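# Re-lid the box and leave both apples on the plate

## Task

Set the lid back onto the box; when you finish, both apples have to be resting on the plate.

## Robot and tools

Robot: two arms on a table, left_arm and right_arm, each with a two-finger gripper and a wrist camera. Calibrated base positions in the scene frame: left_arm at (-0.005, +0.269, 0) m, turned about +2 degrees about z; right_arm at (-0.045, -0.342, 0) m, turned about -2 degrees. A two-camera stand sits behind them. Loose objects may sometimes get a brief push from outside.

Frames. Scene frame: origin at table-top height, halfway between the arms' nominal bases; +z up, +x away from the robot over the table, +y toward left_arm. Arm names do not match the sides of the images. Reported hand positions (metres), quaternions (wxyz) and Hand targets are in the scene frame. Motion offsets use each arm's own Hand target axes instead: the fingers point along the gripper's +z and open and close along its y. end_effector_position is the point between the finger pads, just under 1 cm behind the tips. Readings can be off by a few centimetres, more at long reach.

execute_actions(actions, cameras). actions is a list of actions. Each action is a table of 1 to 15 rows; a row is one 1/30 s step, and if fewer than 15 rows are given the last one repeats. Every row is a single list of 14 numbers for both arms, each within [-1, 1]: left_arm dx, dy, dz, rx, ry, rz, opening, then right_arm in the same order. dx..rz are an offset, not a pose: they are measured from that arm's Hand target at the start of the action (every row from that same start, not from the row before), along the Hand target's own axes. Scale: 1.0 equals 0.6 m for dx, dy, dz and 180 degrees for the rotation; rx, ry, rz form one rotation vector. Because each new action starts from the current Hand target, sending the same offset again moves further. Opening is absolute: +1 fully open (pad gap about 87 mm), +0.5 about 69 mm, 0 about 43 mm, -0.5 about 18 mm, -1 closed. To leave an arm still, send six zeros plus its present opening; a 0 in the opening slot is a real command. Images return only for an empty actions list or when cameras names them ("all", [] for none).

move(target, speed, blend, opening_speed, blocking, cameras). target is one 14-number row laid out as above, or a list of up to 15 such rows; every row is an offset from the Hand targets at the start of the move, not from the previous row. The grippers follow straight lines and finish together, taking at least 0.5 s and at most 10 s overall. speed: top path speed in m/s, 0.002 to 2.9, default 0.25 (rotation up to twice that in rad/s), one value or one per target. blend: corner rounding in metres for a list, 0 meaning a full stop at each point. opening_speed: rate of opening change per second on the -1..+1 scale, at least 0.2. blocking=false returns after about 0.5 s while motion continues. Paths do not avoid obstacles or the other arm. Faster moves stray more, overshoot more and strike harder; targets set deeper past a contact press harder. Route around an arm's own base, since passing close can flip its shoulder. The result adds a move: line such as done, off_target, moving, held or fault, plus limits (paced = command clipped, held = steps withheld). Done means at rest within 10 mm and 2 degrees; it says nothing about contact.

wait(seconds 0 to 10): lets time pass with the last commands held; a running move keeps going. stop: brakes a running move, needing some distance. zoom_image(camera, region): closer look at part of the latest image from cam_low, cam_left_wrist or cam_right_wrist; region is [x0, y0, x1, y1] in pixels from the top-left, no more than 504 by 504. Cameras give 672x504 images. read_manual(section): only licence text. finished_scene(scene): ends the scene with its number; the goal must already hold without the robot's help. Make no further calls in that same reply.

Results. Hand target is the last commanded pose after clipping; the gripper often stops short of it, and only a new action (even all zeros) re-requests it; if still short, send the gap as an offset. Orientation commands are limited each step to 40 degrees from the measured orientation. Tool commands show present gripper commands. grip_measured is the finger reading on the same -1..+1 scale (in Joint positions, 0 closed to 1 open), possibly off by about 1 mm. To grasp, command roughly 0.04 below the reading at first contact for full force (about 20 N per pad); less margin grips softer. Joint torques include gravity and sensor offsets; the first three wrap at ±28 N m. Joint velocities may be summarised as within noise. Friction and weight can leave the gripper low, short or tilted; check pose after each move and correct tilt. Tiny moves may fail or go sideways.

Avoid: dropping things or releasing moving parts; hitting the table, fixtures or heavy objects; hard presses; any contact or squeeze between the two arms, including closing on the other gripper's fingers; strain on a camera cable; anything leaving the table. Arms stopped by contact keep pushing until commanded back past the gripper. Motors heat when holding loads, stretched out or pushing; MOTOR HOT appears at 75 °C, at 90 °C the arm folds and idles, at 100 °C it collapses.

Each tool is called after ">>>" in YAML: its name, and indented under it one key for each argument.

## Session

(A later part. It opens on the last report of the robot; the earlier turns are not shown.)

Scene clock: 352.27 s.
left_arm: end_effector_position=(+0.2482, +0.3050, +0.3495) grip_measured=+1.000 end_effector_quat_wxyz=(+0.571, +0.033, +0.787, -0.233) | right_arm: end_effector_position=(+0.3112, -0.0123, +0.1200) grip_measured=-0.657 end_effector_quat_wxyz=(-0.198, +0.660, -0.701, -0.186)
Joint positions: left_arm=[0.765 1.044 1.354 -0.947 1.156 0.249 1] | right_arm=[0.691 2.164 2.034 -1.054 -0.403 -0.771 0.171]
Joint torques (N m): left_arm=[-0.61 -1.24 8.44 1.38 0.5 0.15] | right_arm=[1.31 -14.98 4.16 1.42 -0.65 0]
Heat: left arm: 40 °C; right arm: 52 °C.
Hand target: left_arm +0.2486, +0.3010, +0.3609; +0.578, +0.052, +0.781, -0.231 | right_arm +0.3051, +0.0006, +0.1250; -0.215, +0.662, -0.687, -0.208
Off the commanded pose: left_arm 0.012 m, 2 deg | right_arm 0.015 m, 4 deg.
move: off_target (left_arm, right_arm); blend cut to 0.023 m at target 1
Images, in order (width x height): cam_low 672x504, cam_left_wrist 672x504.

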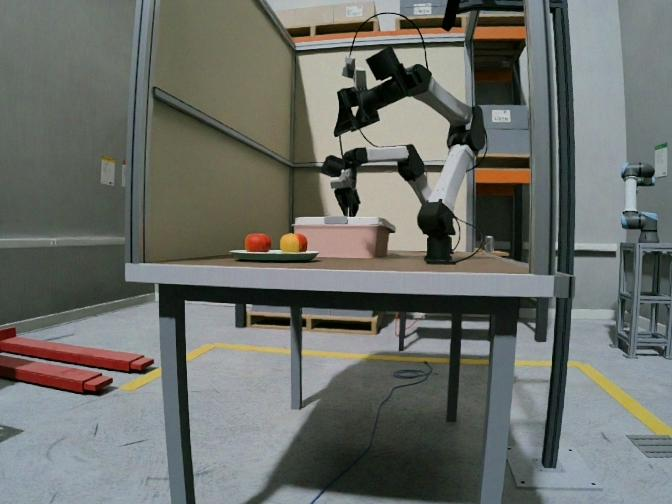

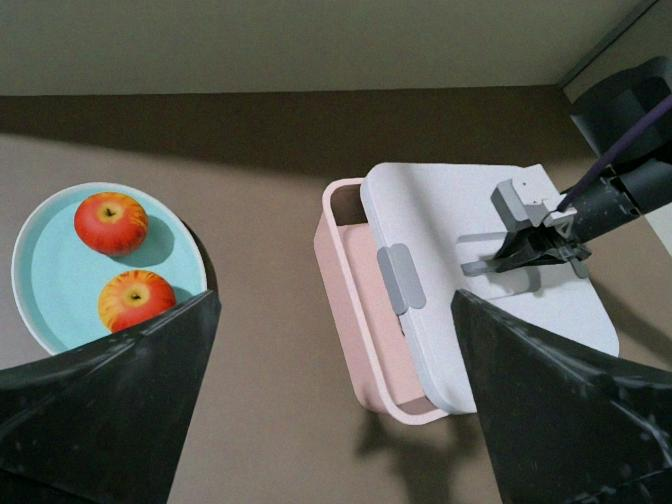

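>>> move:
  target: [0,0,0,0,0,0,1,-0.048,-0.005,0.022,0,0,0,-0.7]
  speed: 0.08
  cameras: ["cam_left_wrist","cam_low"]

>>> zoom_image:
  camera: "cam_low"
  region: [270, 150, 430, 280]

>>> zoom_image:
  camera: "cam_left_wrist"
  region: [290, 130, 650, 440]

Scene clock: 390.67 s.
left_arm: end_effector_position=(+0.2482, +0.3050, +0.3495) grip_measured=+1.000 end_effector_quat_wxyz=(+0.571, +0.033, +0.787, -0.233) | right_arm: end_effector_position=(+0.3104, +0.0244, +0.1343) grip_measured=-0.665 end_effector_quat_wxyz=(-0.222, +0.663, -0.688, -0.194)
Joint positions: left_arm=[0.765 1.044 1.354 -0.947 1.156 0.249 1] | right_arm=[0.746 2.225 2.17 -1.061 -0.402 -0.724 0.167]
Joint torques (N m): left_arm=[-0.92 -1.11 8.16 1.34 0.56 0.14] | right_arm=[0.32 -11 9.58 1.05 -0.41 0.04]
Heat: left arm: 41 °C; right arm: 49 °C.
Hand target: left_arm +0.2486, +0.3010, +0.3609; +0.578, +0.052, +0.781, -0.231 | right_arm +0.3093, +0.0317, +0.1306; -0.215, +0.662, -0.687, -0.208
Off the commanded pose: left_arm 0.012 m, 2 deg | right_arm 0.008 m, 2 deg.
move: off_target (left_arm)
Images, in order (width x height): cam_low 672x504, cam_left_wrist 672x504.

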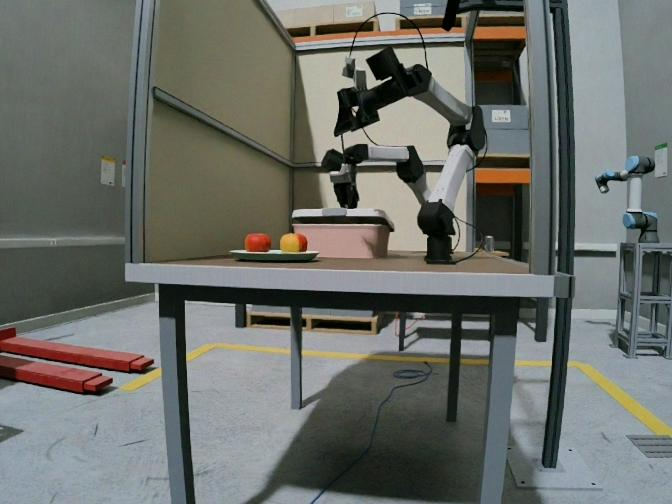

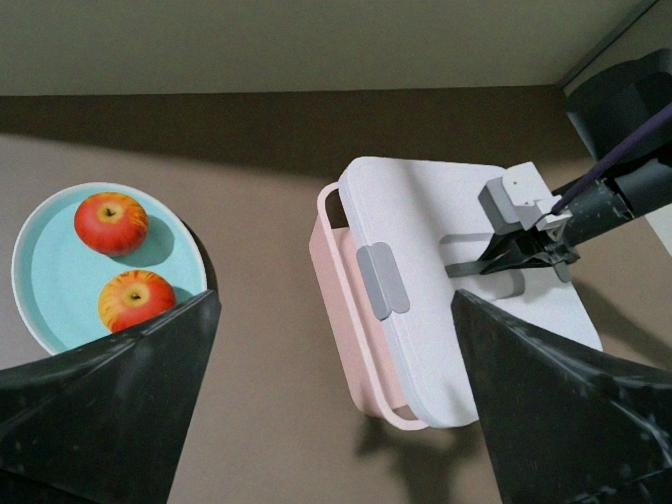

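Scaled by 3.150 from the camera's 672x504 image, which has a finer 960x720 frame.

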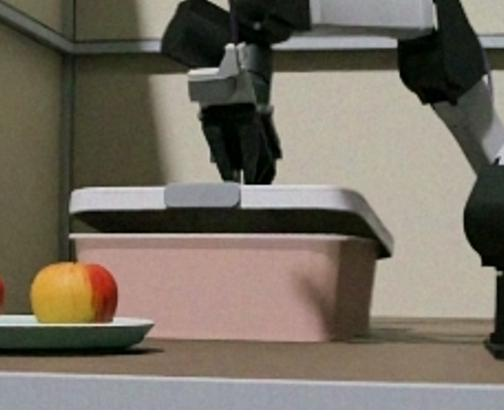

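Scaled by 1.400 from the camera's 672x504 image, which has a finer 960x720 frame.

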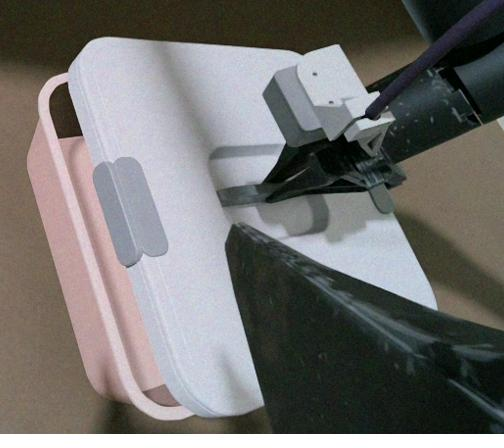

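>>> move:
  target:
    - [0,0,0,0,0,0,1,-0.053,0,-0.075,0,0,0,-0.7]
    - [0,0,0,0,0,0,1,-0.066,0,-0.066,0,0,0,-0.7]
  speed: 0.12
  cameras: ["cam_left_wrist","cam_low"]

>>> zoom_image:
  camera: "cam_low"
  region: [270, 150, 430, 280]

>>> zoom_image:
  camera: "cam_left_wrist"
  region: [290, 130, 650, 440]

Scene clock: 413.43 s.
left_arm: end_effector_position=(+0.2482, +0.3050, +0.3495) grip_measured=+1.000 end_effector_quat_wxyz=(+0.571, +0.033, +0.787, -0.233) | right_arm: end_effector_position=(+0.3108, +0.0377, +0.1891) grip_measured=-0.667 end_effector_quat_wxyz=(-0.229, +0.662, -0.685, -0.201)
Joint positions: left_arm=[0.765 1.044 1.354 -0.947 1.156 0.249 1] | right_arm=[0.761 2.464 2.826 -1.454 -0.411 -0.704 0.167]
Joint torques (N m): left_arm=[-0.83 -1.24 8.14 1.41 0.52 0.12] | right_arm=[0.51 -12.23 8.59 1.05 -0.24 0.06]
Motor temperatures (°C): left_arm=[17 23 41 27 18 19 20] | right_arm=[17 44 29 23 17 21 19]
Heat: left arm: 41 °C; right arm: 44 °C.
Hand target: left_arm +0.2486, +0.3010, +0.3609; +0.578, +0.052, +0.781, -0.231 | right_arm +0.3098, +0.0416, +0.1857; -0.215, +0.662, -0.688, -0.208
Off the commanded pose: left_arm 0.012 m, 2 deg | right_arm 0.005 m, 2 deg.
move: off_target (left_arm)
Images, in order (width x height): cam_low 672x504, cam_left_wrist 672x504.

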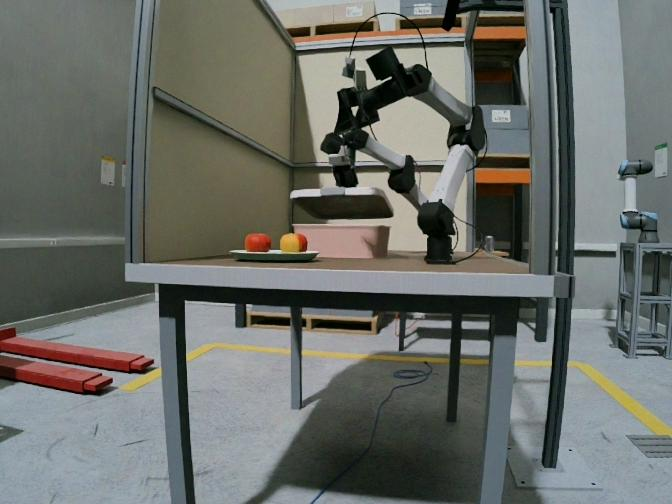

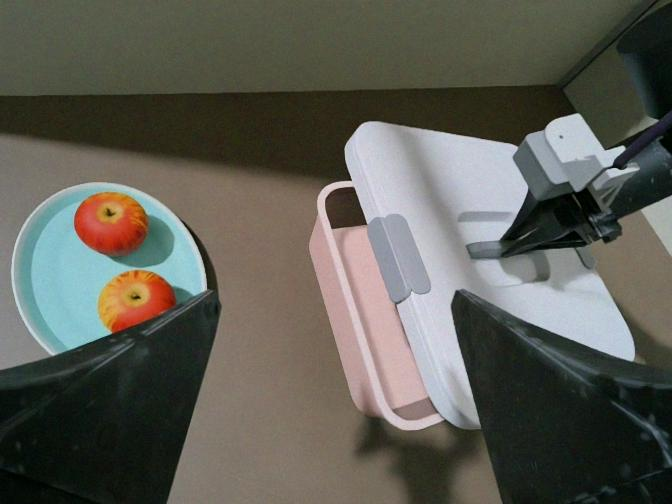

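Scaled by 3.150 from the camera's 672x504 image, which has a finer 960x720 frame.

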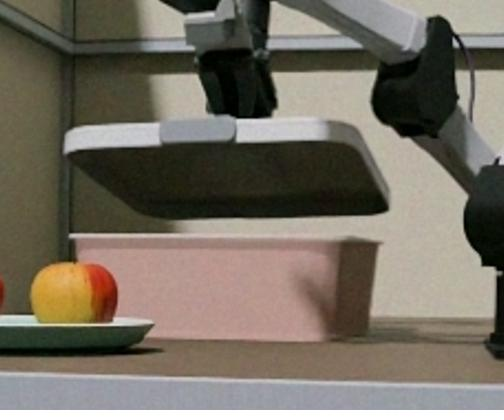

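Scaled by 1.400 from the camera's 672x504 image, which has a finer 960x720 frame.

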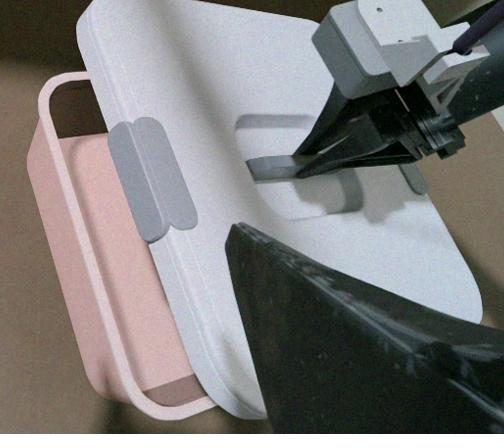

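>>> move:
  target:
    - [0,0,0,0,0,0,1,-0.009,0,0.007,0.016,0,0.023,-0.7]
    - [0,0,0,0,0,0,1,0.064,0,0.112,0.016,0,0.023,-0.7]
  speed: 0.1
  cameras: ["cam_left_wrist","cam_low"]

>>> zoom_image:
  camera: "cam_low"
  region: [270, 150, 430, 280]

>>> zoom_image:
  camera: "cam_left_wrist"
  region: [290, 130, 650, 440]

Scene clock: 442.43 s.
left_arm: end_effector_position=(+0.2482, +0.3050, +0.3495) grip_measured=+1.000 end_effector_quat_wxyz=(+0.571, +0.033, +0.787, -0.233) | right_arm: end_effector_position=(+0.3117, +0.0442, +0.1318) grip_measured=-0.663 end_effector_quat_wxyz=(+0.239, -0.632, +0.712, +0.192)
Joint positions: left_arm=[0.765 1.044 1.354 -0.947 1.156 0.249 1] | right_arm=[0.779 2.237 2.162 -0.978 -0.364 -0.605 0.168]
Joint torques (N m): left_arm=[-0.87 -1.07 8.32 1.4 0.52 0.13] | right_arm=[0.46 -11.59 3.29 1.58 -0.23 0]
Heat: left arm: 42 °C; right arm: 46 °C.
Hand target: left_arm +0.2486, +0.3010, +0.3609; +0.578, +0.052, +0.781, -0.231 | right_arm +0.3099, +0.0484, +0.1085; +0.224, -0.631, +0.716, +0.198
Off the commanded pose: left_arm 0.012 m, 2 deg | right_arm 0.024 m, 2 deg.
move: off_target (left_arm, right_arm)
Images, in order (width x height): cam_low 672x504, cam_left_wrist 672x504.

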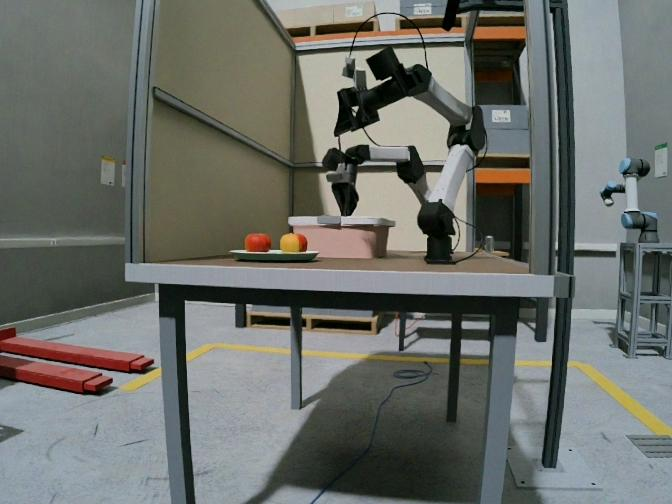

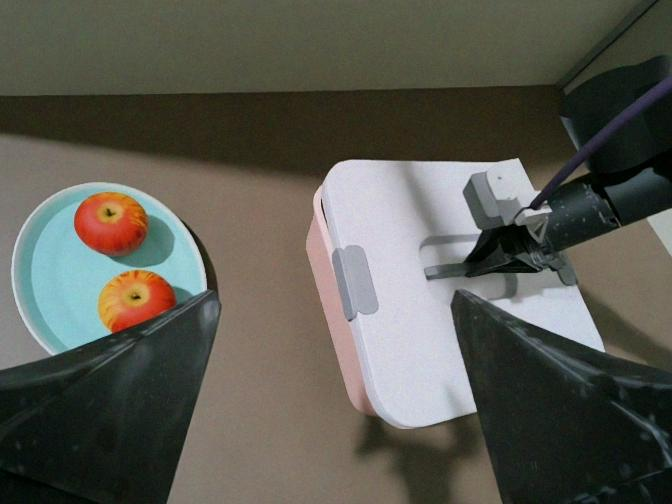

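Scaled by 3.150 from the camera's 672x504 image, which has a finer 960x720 frame.

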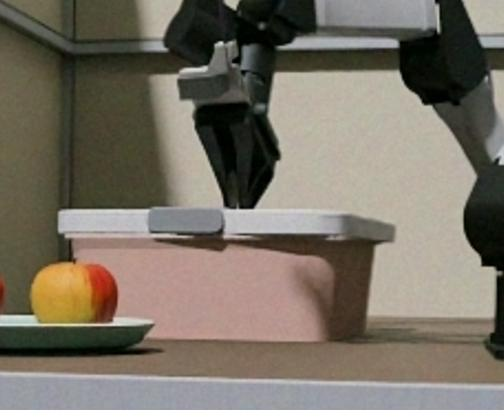

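Scaled by 1.400 from the camera's 672x504 image, which has a finer 960x720 frame.

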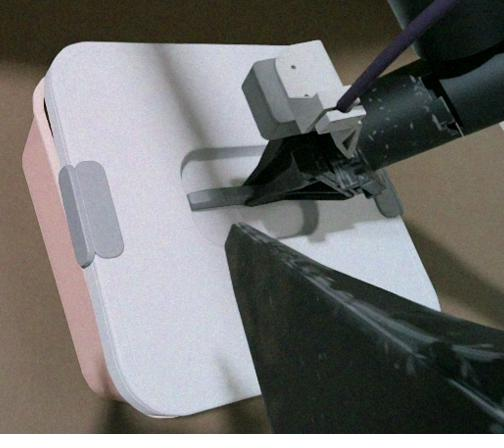

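>>> move:
  target: [0,0,0,0,0,0,1,0.001,0,0.019,-0.0096,0,-0.0137,-0.7]
  speed: 0.05
  cameras: ["cam_left_wrist","cam_low"]

>>> zoom_image:
  camera: "cam_low"
  region: [270, 190, 430, 280]

>>> zoom_image:
  camera: "cam_left_wrist"
  region: [290, 130, 650, 440]

Scene clock: 460.23 s.
left_arm: end_effector_position=(+0.2482, +0.3050, +0.3495) grip_measured=+1.000 end_effector_quat_wxyz=(+0.571, +0.033, +0.787, -0.233) | right_arm: end_effector_position=(+0.3118, +0.0451, +0.1322) grip_measured=-0.664 end_effector_quat_wxyz=(-0.241, +0.638, -0.705, -0.193)
Joint positions: left_arm=[0.765 1.044 1.354 -0.947 1.156 0.249 1] | right_arm=[0.779 2.237 2.162 -0.976 -0.37 -0.624 0.168]
Joint torques (N m): left_arm=[-0.68 -1.22 8.32 1.33 0.53 0.14] | right_arm=[0.77 -8.62 4.92 1.63 -0.41 -0.29]
Heat: left arm: 42 °C; right arm: 43 °C.
Hand target: left_arm +0.2486, +0.3010, +0.3609; +0.578, +0.052, +0.781, -0.231 | right_arm +0.3106, +0.0544, +0.0989; +0.219, -0.649, +0.699, +0.204
Off the commanded pose: left_arm 0.012 m, 2 deg | right_arm 0.035 m, 3 deg.
move: off_target (left_arm, right_arm)
Images, in order (width x height): cam_low 672x504, cam_left_wrist 672x504.

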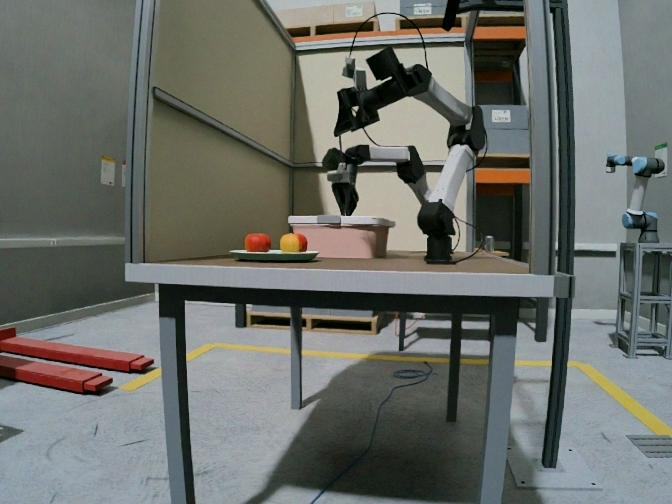

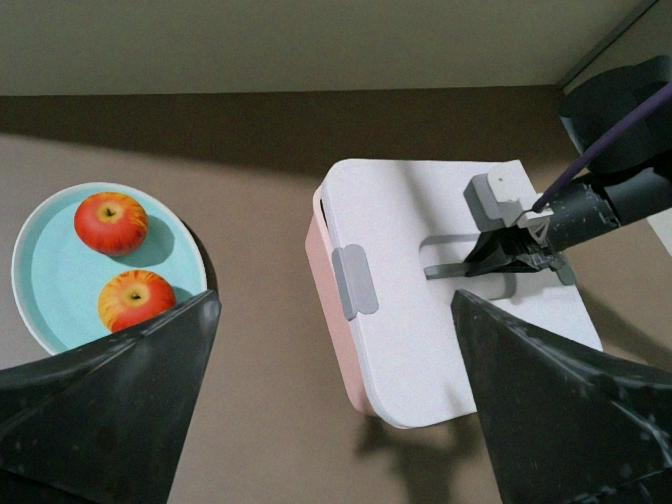

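Scaled by 3.150 from the camera's 672x504 image, which has a finer 960x720 frame.

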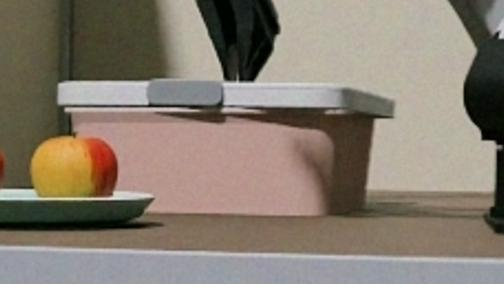

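Scaled by 1.400 from the camera's 672x504 image, which has a finer 960x720 frame.

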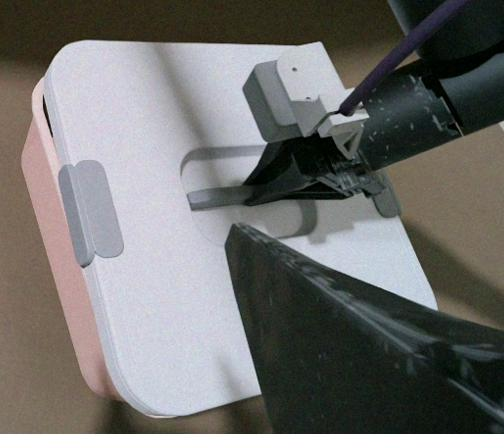

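>>> move:
  target:
    - [0,0,0,0,0,0,1,-0.053,0.005,-0.075,0,0,0,-0.7]
    - [0,0,0,0,0,0,1,0,0.005,0,0,0,0,-0.7]
  speed: 0.08
  cameras: ["cam_left_wrist","cam_low"]

>>> zoom_image:
  camera: "cam_low"
  region: [270, 190, 430, 280]

>>> zoom_image:
  camera: "cam_left_wrist"
  region: [290, 130, 650, 440]

Scene clock: 481.30 s.
left_arm: end_effector_position=(+0.2482, +0.3050, +0.3495) grip_measured=+1.000 end_effector_quat_wxyz=(+0.571, +0.033, +0.787, -0.233) | right_arm: end_effector_position=(+0.3106, +0.0518, +0.1255) grip_measured=-0.646 end_effector_quat_wxyz=(-0.238, +0.647, -0.696, -0.199)
Joint positions: left_arm=[0.765 1.044 1.354 -0.947 1.156 0.249 1] | right_arm=[0.786 2.261 2.177 -0.973 -0.384 -0.64 0.177]
Joint torques (N m): left_arm=[-0.85 -1.14 8.42 1.34 0.54 0.14] | right_arm=[0.28 -11.47 2.92 1.56 -0.25 -0.07]
Heat: left arm: 43 °C; right arm: 40 °C.
Hand target: left_arm +0.2486, +0.3010, +0.3609; +0.578, +0.052, +0.781, -0.231 | right_arm +0.3077, +0.0546, +0.0989; -0.219, +0.649, -0.699, -0.204
Off the commanded pose: left_arm 0.012 m, 2 deg | right_arm 0.027 m, 2 deg.
move: off_target (left_arm, right_arm)
Images, in order (width x height): cam_low 672x504, cam_left_wrist 672x504.

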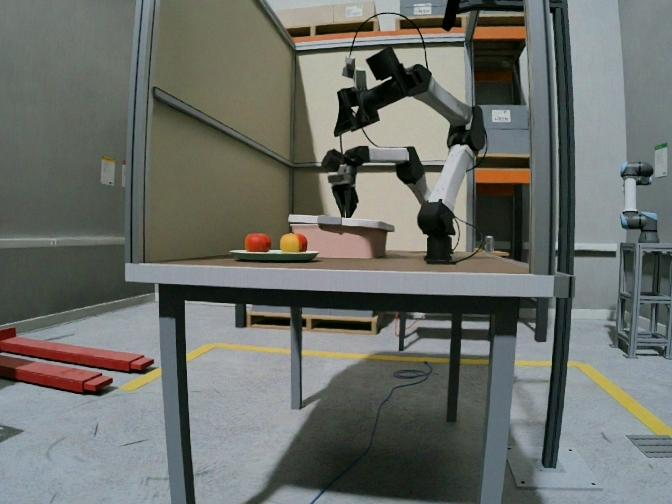

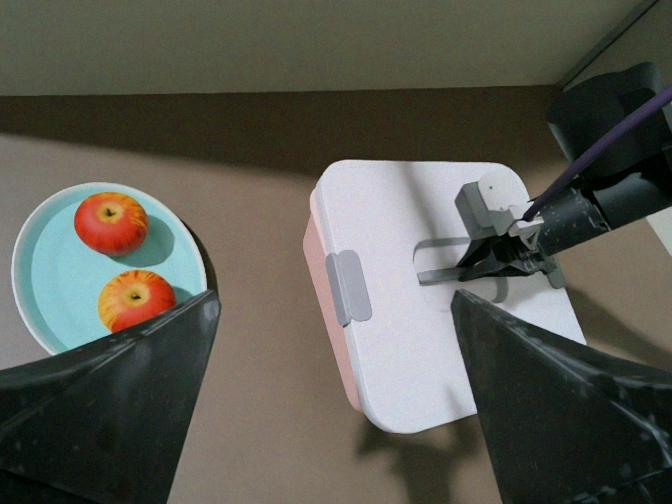

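Scaled by 3.150 from the camera's 672x504 image, which has a finer 960x720 frame.

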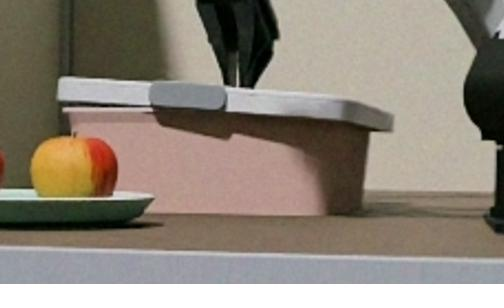

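Scaled by 1.400 from the camera's 672x504 image, which has a finer 960x720 frame.

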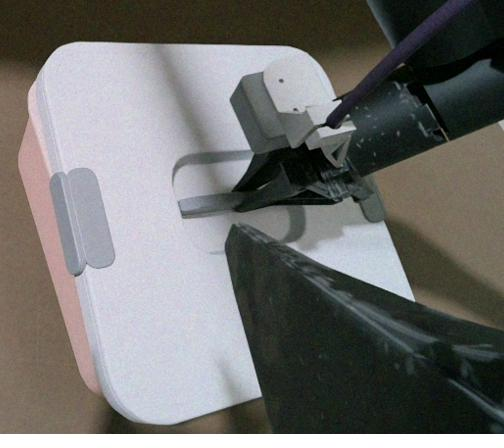

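>>> move:
  target: [0,0,0,0,0,0,1,0,0.013,0,0,0,0,-0.7]
  speed: 0.05
  cameras: ["cam_left_wrist","cam_low"]

>>> zoom_image:
  camera: "cam_low"
  region: [270, 190, 430, 280]

>>> zoom_image:
  camera: "cam_left_wrist"
  region: [290, 130, 650, 440]

Scene clock: 491.53 s.
left_arm: end_effector_position=(+0.2482, +0.3050, +0.3495) grip_measured=+1.000 end_effector_quat_wxyz=(+0.571, +0.033, +0.787, -0.233) | right_arm: end_effector_position=(+0.3098, +0.0522, +0.1260) grip_measured=-0.652 end_effector_quat_wxyz=(-0.247, +0.646, -0.695, -0.196)
Joint positions: left_arm=[0.765 1.044 1.354 -0.947 1.156 0.249 1] | right_arm=[0.791 2.235 2.129 -0.933 -0.375 -0.634 0.174]
Joint torques (N m): left_arm=[-0.8 -1.25 8.28 1.38 0.51 0.13] | right_arm=[0.88 -11.56 2.77 1.49 -0.31 -0.05]
Heat: left arm: 43 °C; right arm: 42 °C.
Hand target: left_arm +0.2486, +0.3010, +0.3609; +0.578, +0.052, +0.781, -0.231 | right_arm +0.2999, +0.0552, +0.0989; -0.219, +0.649, -0.699, -0.204
Off the commanded pose: left_arm 0.012 m, 2 deg | right_arm 0.029 m, 3 deg.
move: off_target (left_arm, right_arm)
Images, in order (width x height): cam_low 672x504, cam_left_wrist 672x504.

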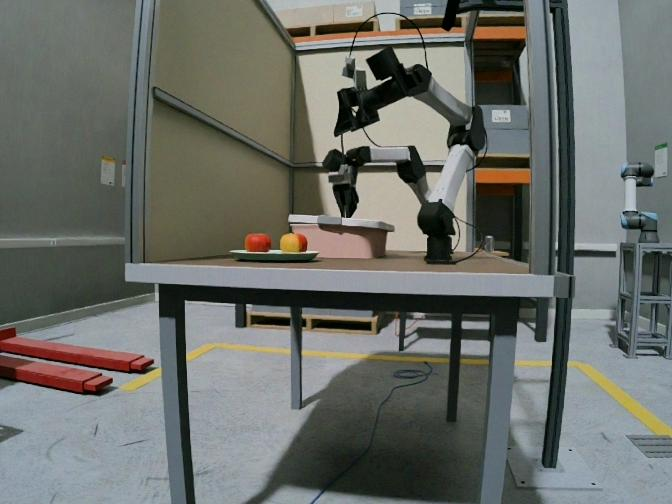

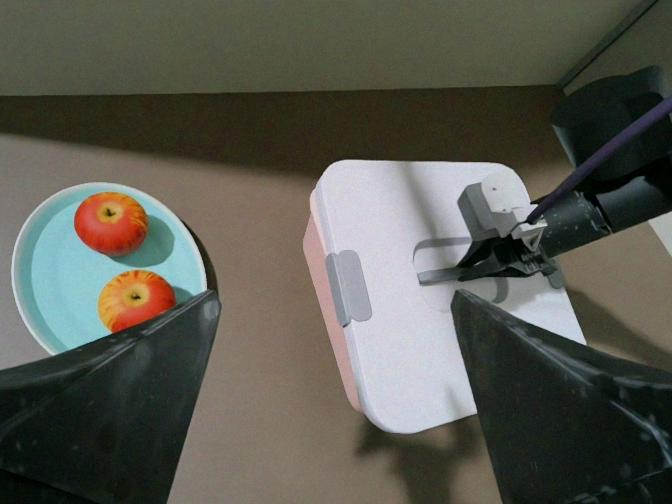

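Scaled by 3.150 from the camera's 672x504 image, which has a finer 960x720 frame.

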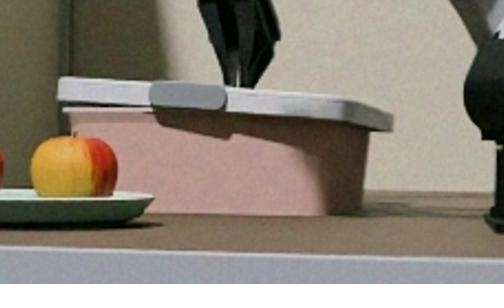

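Scaled by 1.400 from the camera's 672x504 image, which has a finer 960x720 frame.

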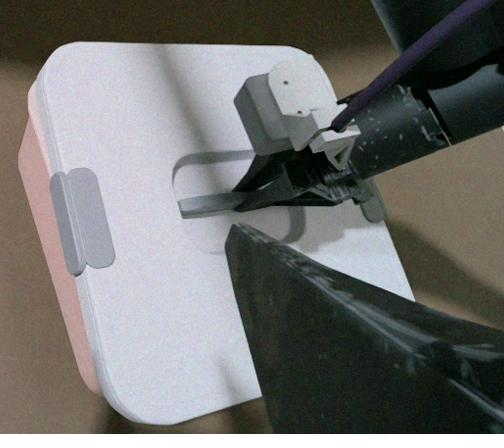

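>>> move:
  target:
    - [0,0,0,0,0,0,1,-0.018,-0.013,-0.026,0,0,0,-0.7]
    - [0,0,0,0,0,0,1,-0.018,-0.013,-0.026,0,0,0,-0.2]
  speed: 0.06
  opening_speed: 0.6
  cameras: ["cam_left_wrist","cam_low"]

>>> zoom_image:
  camera: "cam_low"
  region: [270, 190, 430, 280]

>>> zoom_image:
  camera: "cam_left_wrist"
  region: [290, 130, 650, 440]

Scene clock: 502.77 s.
left_arm: end_effector_position=(+0.2482, +0.3050, +0.3495) grip_measured=+1.000 end_effector_quat_wxyz=(+0.571, +0.033, +0.787, -0.233) | right_arm: end_effector_position=(+0.3078, +0.0537, +0.1290) grip_measured=-0.200 end_effector_quat_wxyz=(-0.235, +0.647, -0.696, -0.202)
Joint positions: left_arm=[0.765 1.044 1.354 -0.947 1.156 0.249 1] | right_arm=[0.791 2.268 2.203 -0.997 -0.39 -0.636 0.4]
Joint torques (N m): left_arm=[-0.69 -1.18 8.27 1.41 0.5 0.15] | right_arm=[0.17 -10.92 9.16 0.97 -0.17 -0.09]
Heat: left arm: 43 °C; right arm: 43 °C.
Hand target: left_arm +0.2486, +0.3010, +0.3609; +0.578, +0.052, +0.781, -0.231 | right_arm +0.3077, +0.0545, +0.1179; -0.219, +0.649, -0.699, -0.204
Off the commanded pose: left_arm 0.012 m, 2 deg | right_arm 0.011 m, 2 deg.
move: off_target (left_arm, right_arm); target 2's new opening was sent with right_arm's hand 0.012 m and 3 deg from that target
Images, in order (width x height): cam_low 672x504, cam_left_wrist 672x504.

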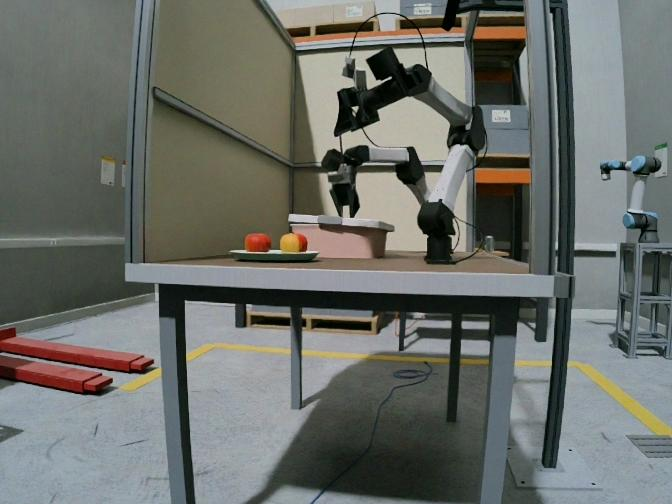

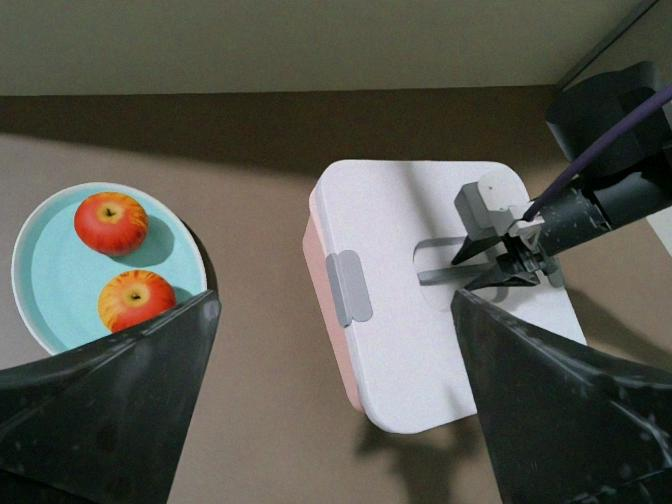

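Scaled by 3.150 from the camera's 672x504 image, which has a finer 960x720 frame.

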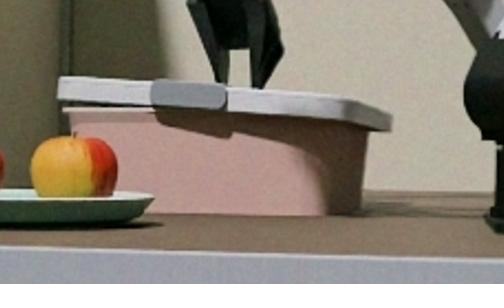

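Scaled by 1.400 from the camera's 672x504 image, which has a finer 960x720 frame.

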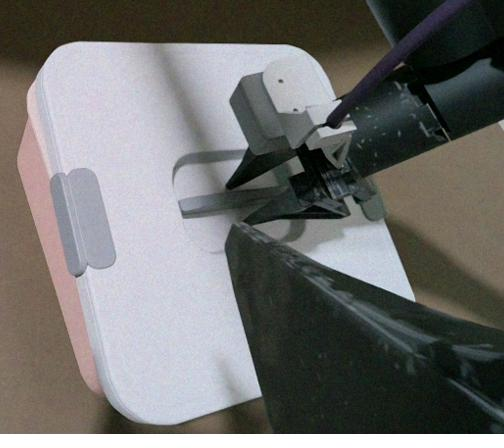

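>>> move:
  target:
    - [0,0,0,0,0,0,1,-0.081,0,-0.116,0,0,0,-0.2]
    - [0,0,0,0,0,0,1,-0.081,-0.175,-0.116,0,0,0,-1]
    - [0,0,0,0,0,0,1,0.005,-0.175,0.007,0,0,0,-1]
  speed: [0.15,0.2,0.06]
  cameras: ["cam_left_wrist","cam_low"]

>>> zoom_image:
  camera: "cam_low"
  region: [270, 190, 430, 280]

>>> zoom_image:
  camera: "cam_left_wrist"
  region: [290, 130, 650, 440]

Scene clock: 524.20 s.
left_arm: end_effector_position=(+0.2482, +0.3050, +0.3495) grip_measured=+1.000 end_effector_quat_wxyz=(+0.571, +0.033, +0.787, -0.233) | right_arm: end_effector_position=(+0.4146, +0.0451, +0.1531) grip_measured=-0.959 end_effector_quat_wxyz=(-0.331, +0.623, -0.681, -0.196)
Joint positions: left_arm=[0.765 1.044 1.354 -0.947 1.156 0.249 1] | right_arm=[0.643 2.613 2.855 -1.14 -0.453 -0.709 0.021]
Joint torques (N m): left_arm=[-0.87 -1.01 8.28 1.37 0.49 0.19] | right_arm=[0.61 -9.88 6.64 1.16 -0.17 -0.18]
Heat: left arm: 43 °C; right arm: 43 °C.
Hand target: left_arm +0.2486, +0.3010, +0.3609; +0.578, +0.052, +0.781, -0.231 | right_arm +0.4123, +0.0469, +0.1126; +0.219, -0.649, +0.699, +0.204
Off the commanded pose: left_arm 0.012 m, 2 deg | right_arm 0.041 m, 13 deg.
elbow stopped short (right arm): the move would have taken joint 3 (elbow) straighter than the controller allows.
move: off_target (left_arm, right_arm); target 2's new opening was sent with right_arm's hand 0.012 m and 19 deg from that target
Images, in order (width x height): cam_low 672x504, cam_left_wrist 672x504.

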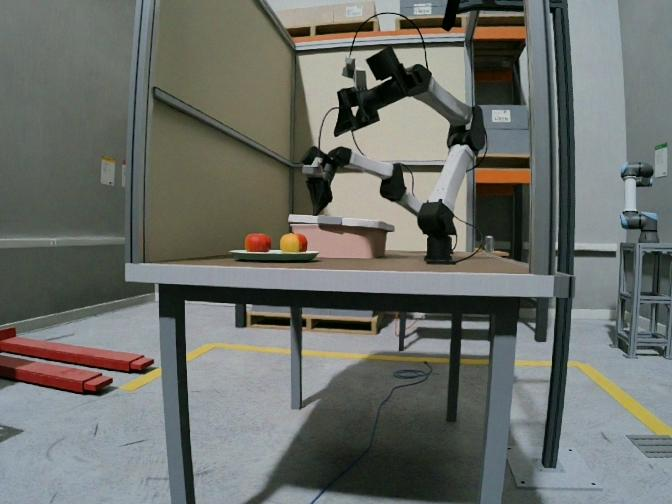

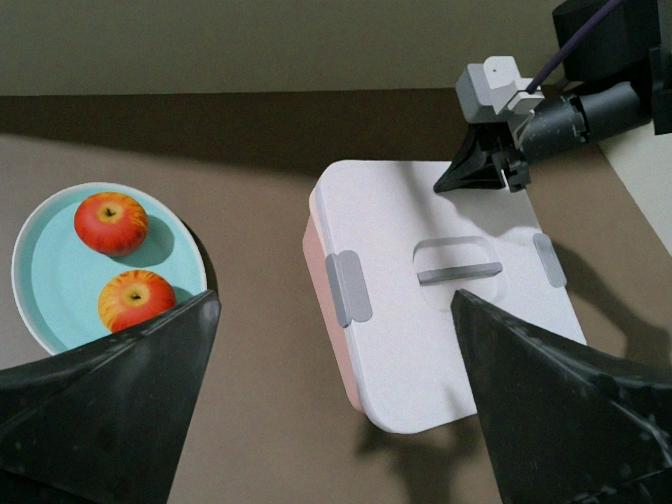

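Scaled by 3.150 from the camera's 672x504 image, which has a finer 960x720 frame.

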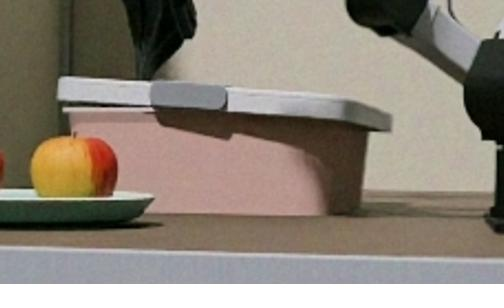

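Scaled by 1.400 from the camera's 672x504 image, which has a finer 960x720 frame.

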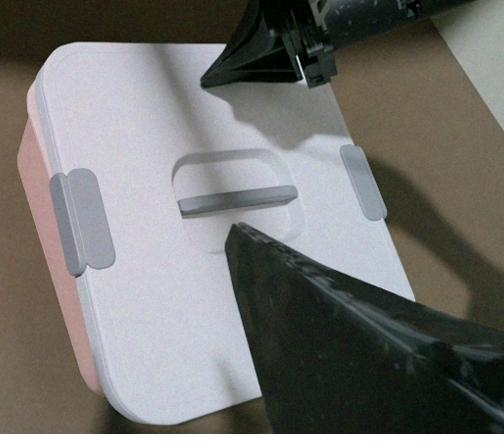

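>>> move:
  target: [0,0,0,0,0,0,1,0.038,0.033,0.055,0,0,0,-1]
  speed: 0.06
  cameras: ["cam_left_wrist","cam_low"]

>>> zoom_image:
  camera: "cam_low"
  region: [270, 190, 430, 280]

>>> zoom_image:
  camera: "cam_left_wrist"
  region: [290, 130, 650, 440]

Scene clock: 534.70 s.
left_arm: end_effector_position=(+0.2482, +0.3050, +0.3495) grip_measured=+1.000 end_effector_quat_wxyz=(+0.571, +0.033, +0.787, -0.233) | right_arm: end_effector_position=(+0.4135, +0.0457, +0.1513) grip_measured=-0.959 end_effector_quat_wxyz=(-0.330, +0.634, -0.673, -0.190)
Joint positions: left_arm=[0.765 1.044 1.354 -0.947 1.156 0.249 1] | right_arm=[0.649 2.615 2.855 -1.146 -0.446 -0.737 0.021]
Joint torques (N m): left_arm=[-0.59 -1.36 8.23 1.42 0.45 0.12] | right_arm=[2.3 -7.43 2.55 0.79 -0.15 -0.18]
Heat: left arm: 43 °C; right arm: 42 °C.
Hand target: left_arm +0.2486, +0.3010, +0.3609; +0.578, +0.052, +0.781, -0.231 | right_arm +0.3926, +0.0484, +0.0726; -0.219, +0.649, -0.699, -0.204
Off the commanded pose: left_arm 0.012 m, 2 deg | right_arm 0.082 m, 13 deg.
move: off_target (left_arm, right_arm)
Images, in order (width x height): cam_low 672x504, cam_left_wrist 672x504.

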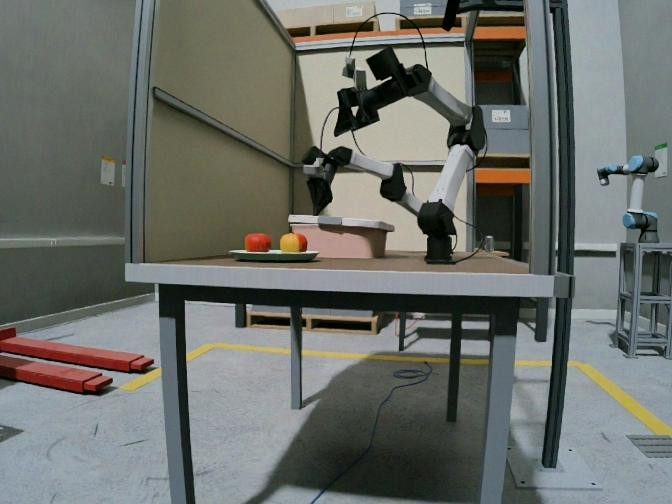

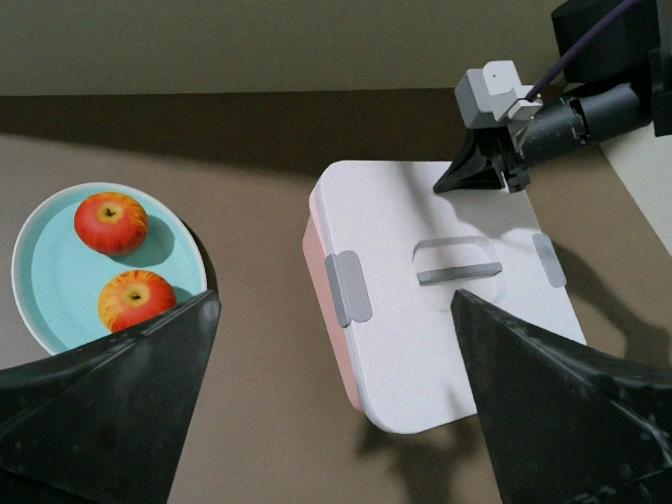

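Scaled by 3.150 from the camera's 672x504 image, which has a finer 960x720 frame.

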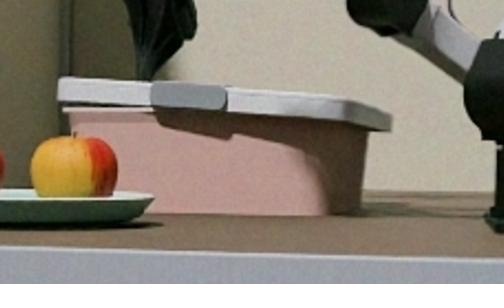

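Scaled by 1.400 from the camera's 672x504 image, which has a finer 960x720 frame.

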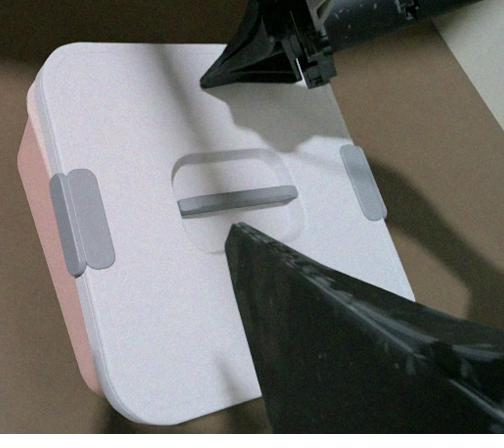

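>>> move:
  target:
    - [0,0,0,0,0,0,1,-0.121,0,-0.174,0,0,0,-1]
    - [0,0,0,0,0,0,1,-0.121,0.142,-0.174,0,0,0,-0.2]
    - [0,0,0,0,0,0,1,-0.041,0.142,-0.059,0,0,0,-0.2]
    - [0,0,0,0,0,0,1,-0.041,0.142,-0.059,0,0,0,-0.72]
  speed: [0.15,0.2,0.1,0.1]
  cameras: ["cam_left_wrist"]

Scene clock: 571.13 s.
left_arm: end_effector_position=(+0.2482, +0.3050, +0.3495) grip_measured=+1.000 end_effector_quat_wxyz=(+0.571, +0.033, +0.787, -0.233) | right_arm: end_effector_position=(+0.3094, +0.0554, +0.1251) grip_measured=-0.637 end_effector_quat_wxyz=(-0.226, +0.649, -0.697, -0.205)
Joint positions: left_arm=[0.765 1.044 1.354 -0.947 1.156 0.249 1] | right_arm=[0.789 2.306 2.257 -1.033 -0.398 -0.642 0.181]
Joint torques (N m): left_arm=[-0.69 -1.2 8.24 1.35 0.53 0.13] | right_arm=[0.34 -14.24 4.07 1.36 -0.18 -0.07]
Heat: left arm: 44 °C; right arm: 44 °C.
Hand target: left_arm +0.2486, +0.3010, +0.3609; +0.578, +0.052, +0.781, -0.231 | right_arm +0.3077, +0.0546, +0.1157; -0.219, +0.649, -0.699, -0.204
Off the commanded pose: left_arm 0.012 m, 2 deg | right_arm 0.009 m, 1 deg.
elbow stopped short (right arm): the move would have taken joint 3 (elbow) straighter than the controller allows.
move: off_target (left_arm); target 2's new opening was sent with right_arm's hand 0.030 m and 2 deg from that target
Images, in order (width x height): cam_left_wrist 672x504.

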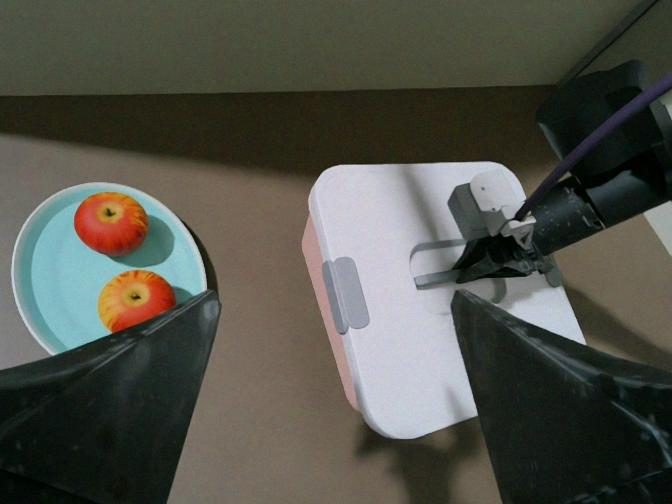

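>>> move:
  target:
    - [0,0,0,0,0,0,1,-0.032,-0.008,-0.0775,-0.008,0,-0.0114,-0.72]
    - [0,0,0,0,0,0,1,0.028,-0.008,0.009,-0.008,0,-0.0114,-0.72]
  speed: 0.08
  cameras: ["cam_left_wrist","cam_low"]

>>> zoom_image:
  camera: "cam_low"
  region: [270, 190, 430, 280]

>>> zoom_image:
  camera: "cam_left_wrist"
  region: [290, 130, 650, 440]

Scene clock: 584.60 s.
left_arm: end_effector_position=(+0.2482, +0.3050, +0.3495) grip_measured=+1.000 end_effector_quat_wxyz=(+0.571, +0.033, +0.787, -0.233) | right_arm: end_effector_position=(+0.3145, +0.0458, +0.1301) grip_measured=-0.654 end_effector_quat_wxyz=(-0.242, +0.665, -0.676, -0.206)
Joint positions: left_arm=[0.765 1.044 1.354 -0.947 1.156 0.249 1] | right_arm=[0.764 2.256 2.183 -0.993 -0.423 -0.71 0.173]
Joint torques (N m): left_arm=[-0.61 -1.18 8.31 1.37 0.42 0.19] | right_arm=[-0.08 -11.11 3.47 1.24 -0.2 -0.08]
Heat: left arm: 44 °C; right arm: 47 °C.
Hand target: left_arm +0.2486, +0.3010, +0.3609; +0.578, +0.052, +0.781, -0.231 | right_arm +0.3117, +0.0436, +0.1018; -0.214, +0.664, -0.685, -0.209
Off the commanded pose: left_arm 0.012 m, 2 deg | right_arm 0.029 m, 3 deg.
move: off_target (left_arm, right_arm)
Images, in order (width x height): cam_low 672x504, cam_left_wrist 672x504.

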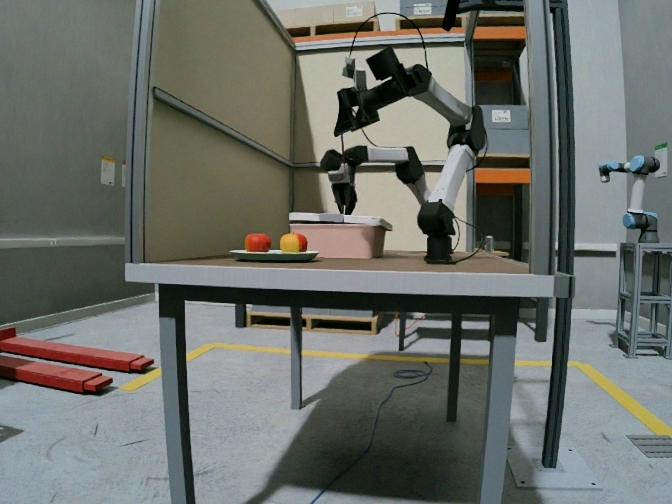

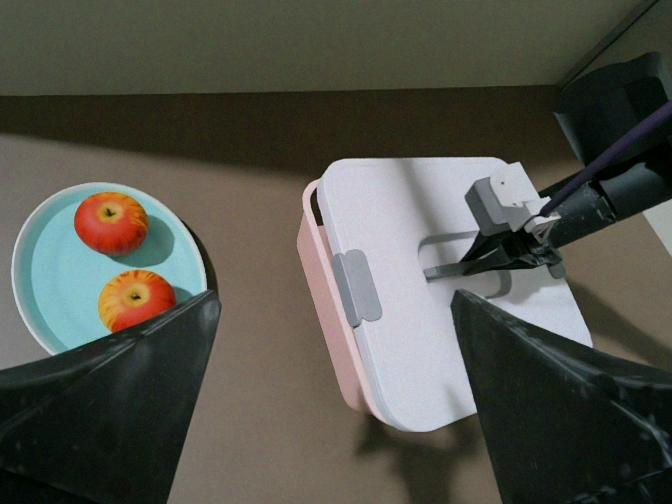

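Scaled by 3.150 from the camera's 672x504 image, which has a finer 960x720 frame.

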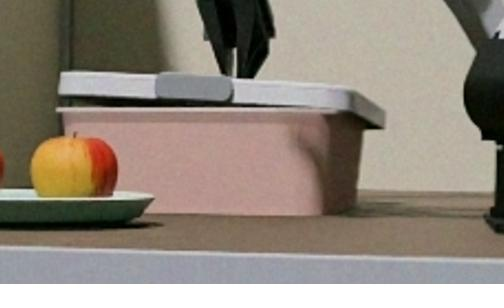

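Scaled by 1.400 from the camera's 672x504 image, which has a finer 960x720 frame.

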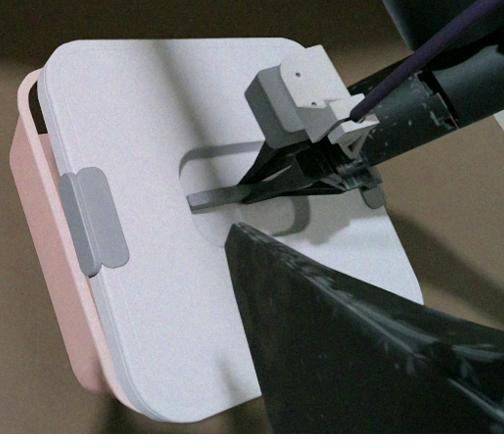

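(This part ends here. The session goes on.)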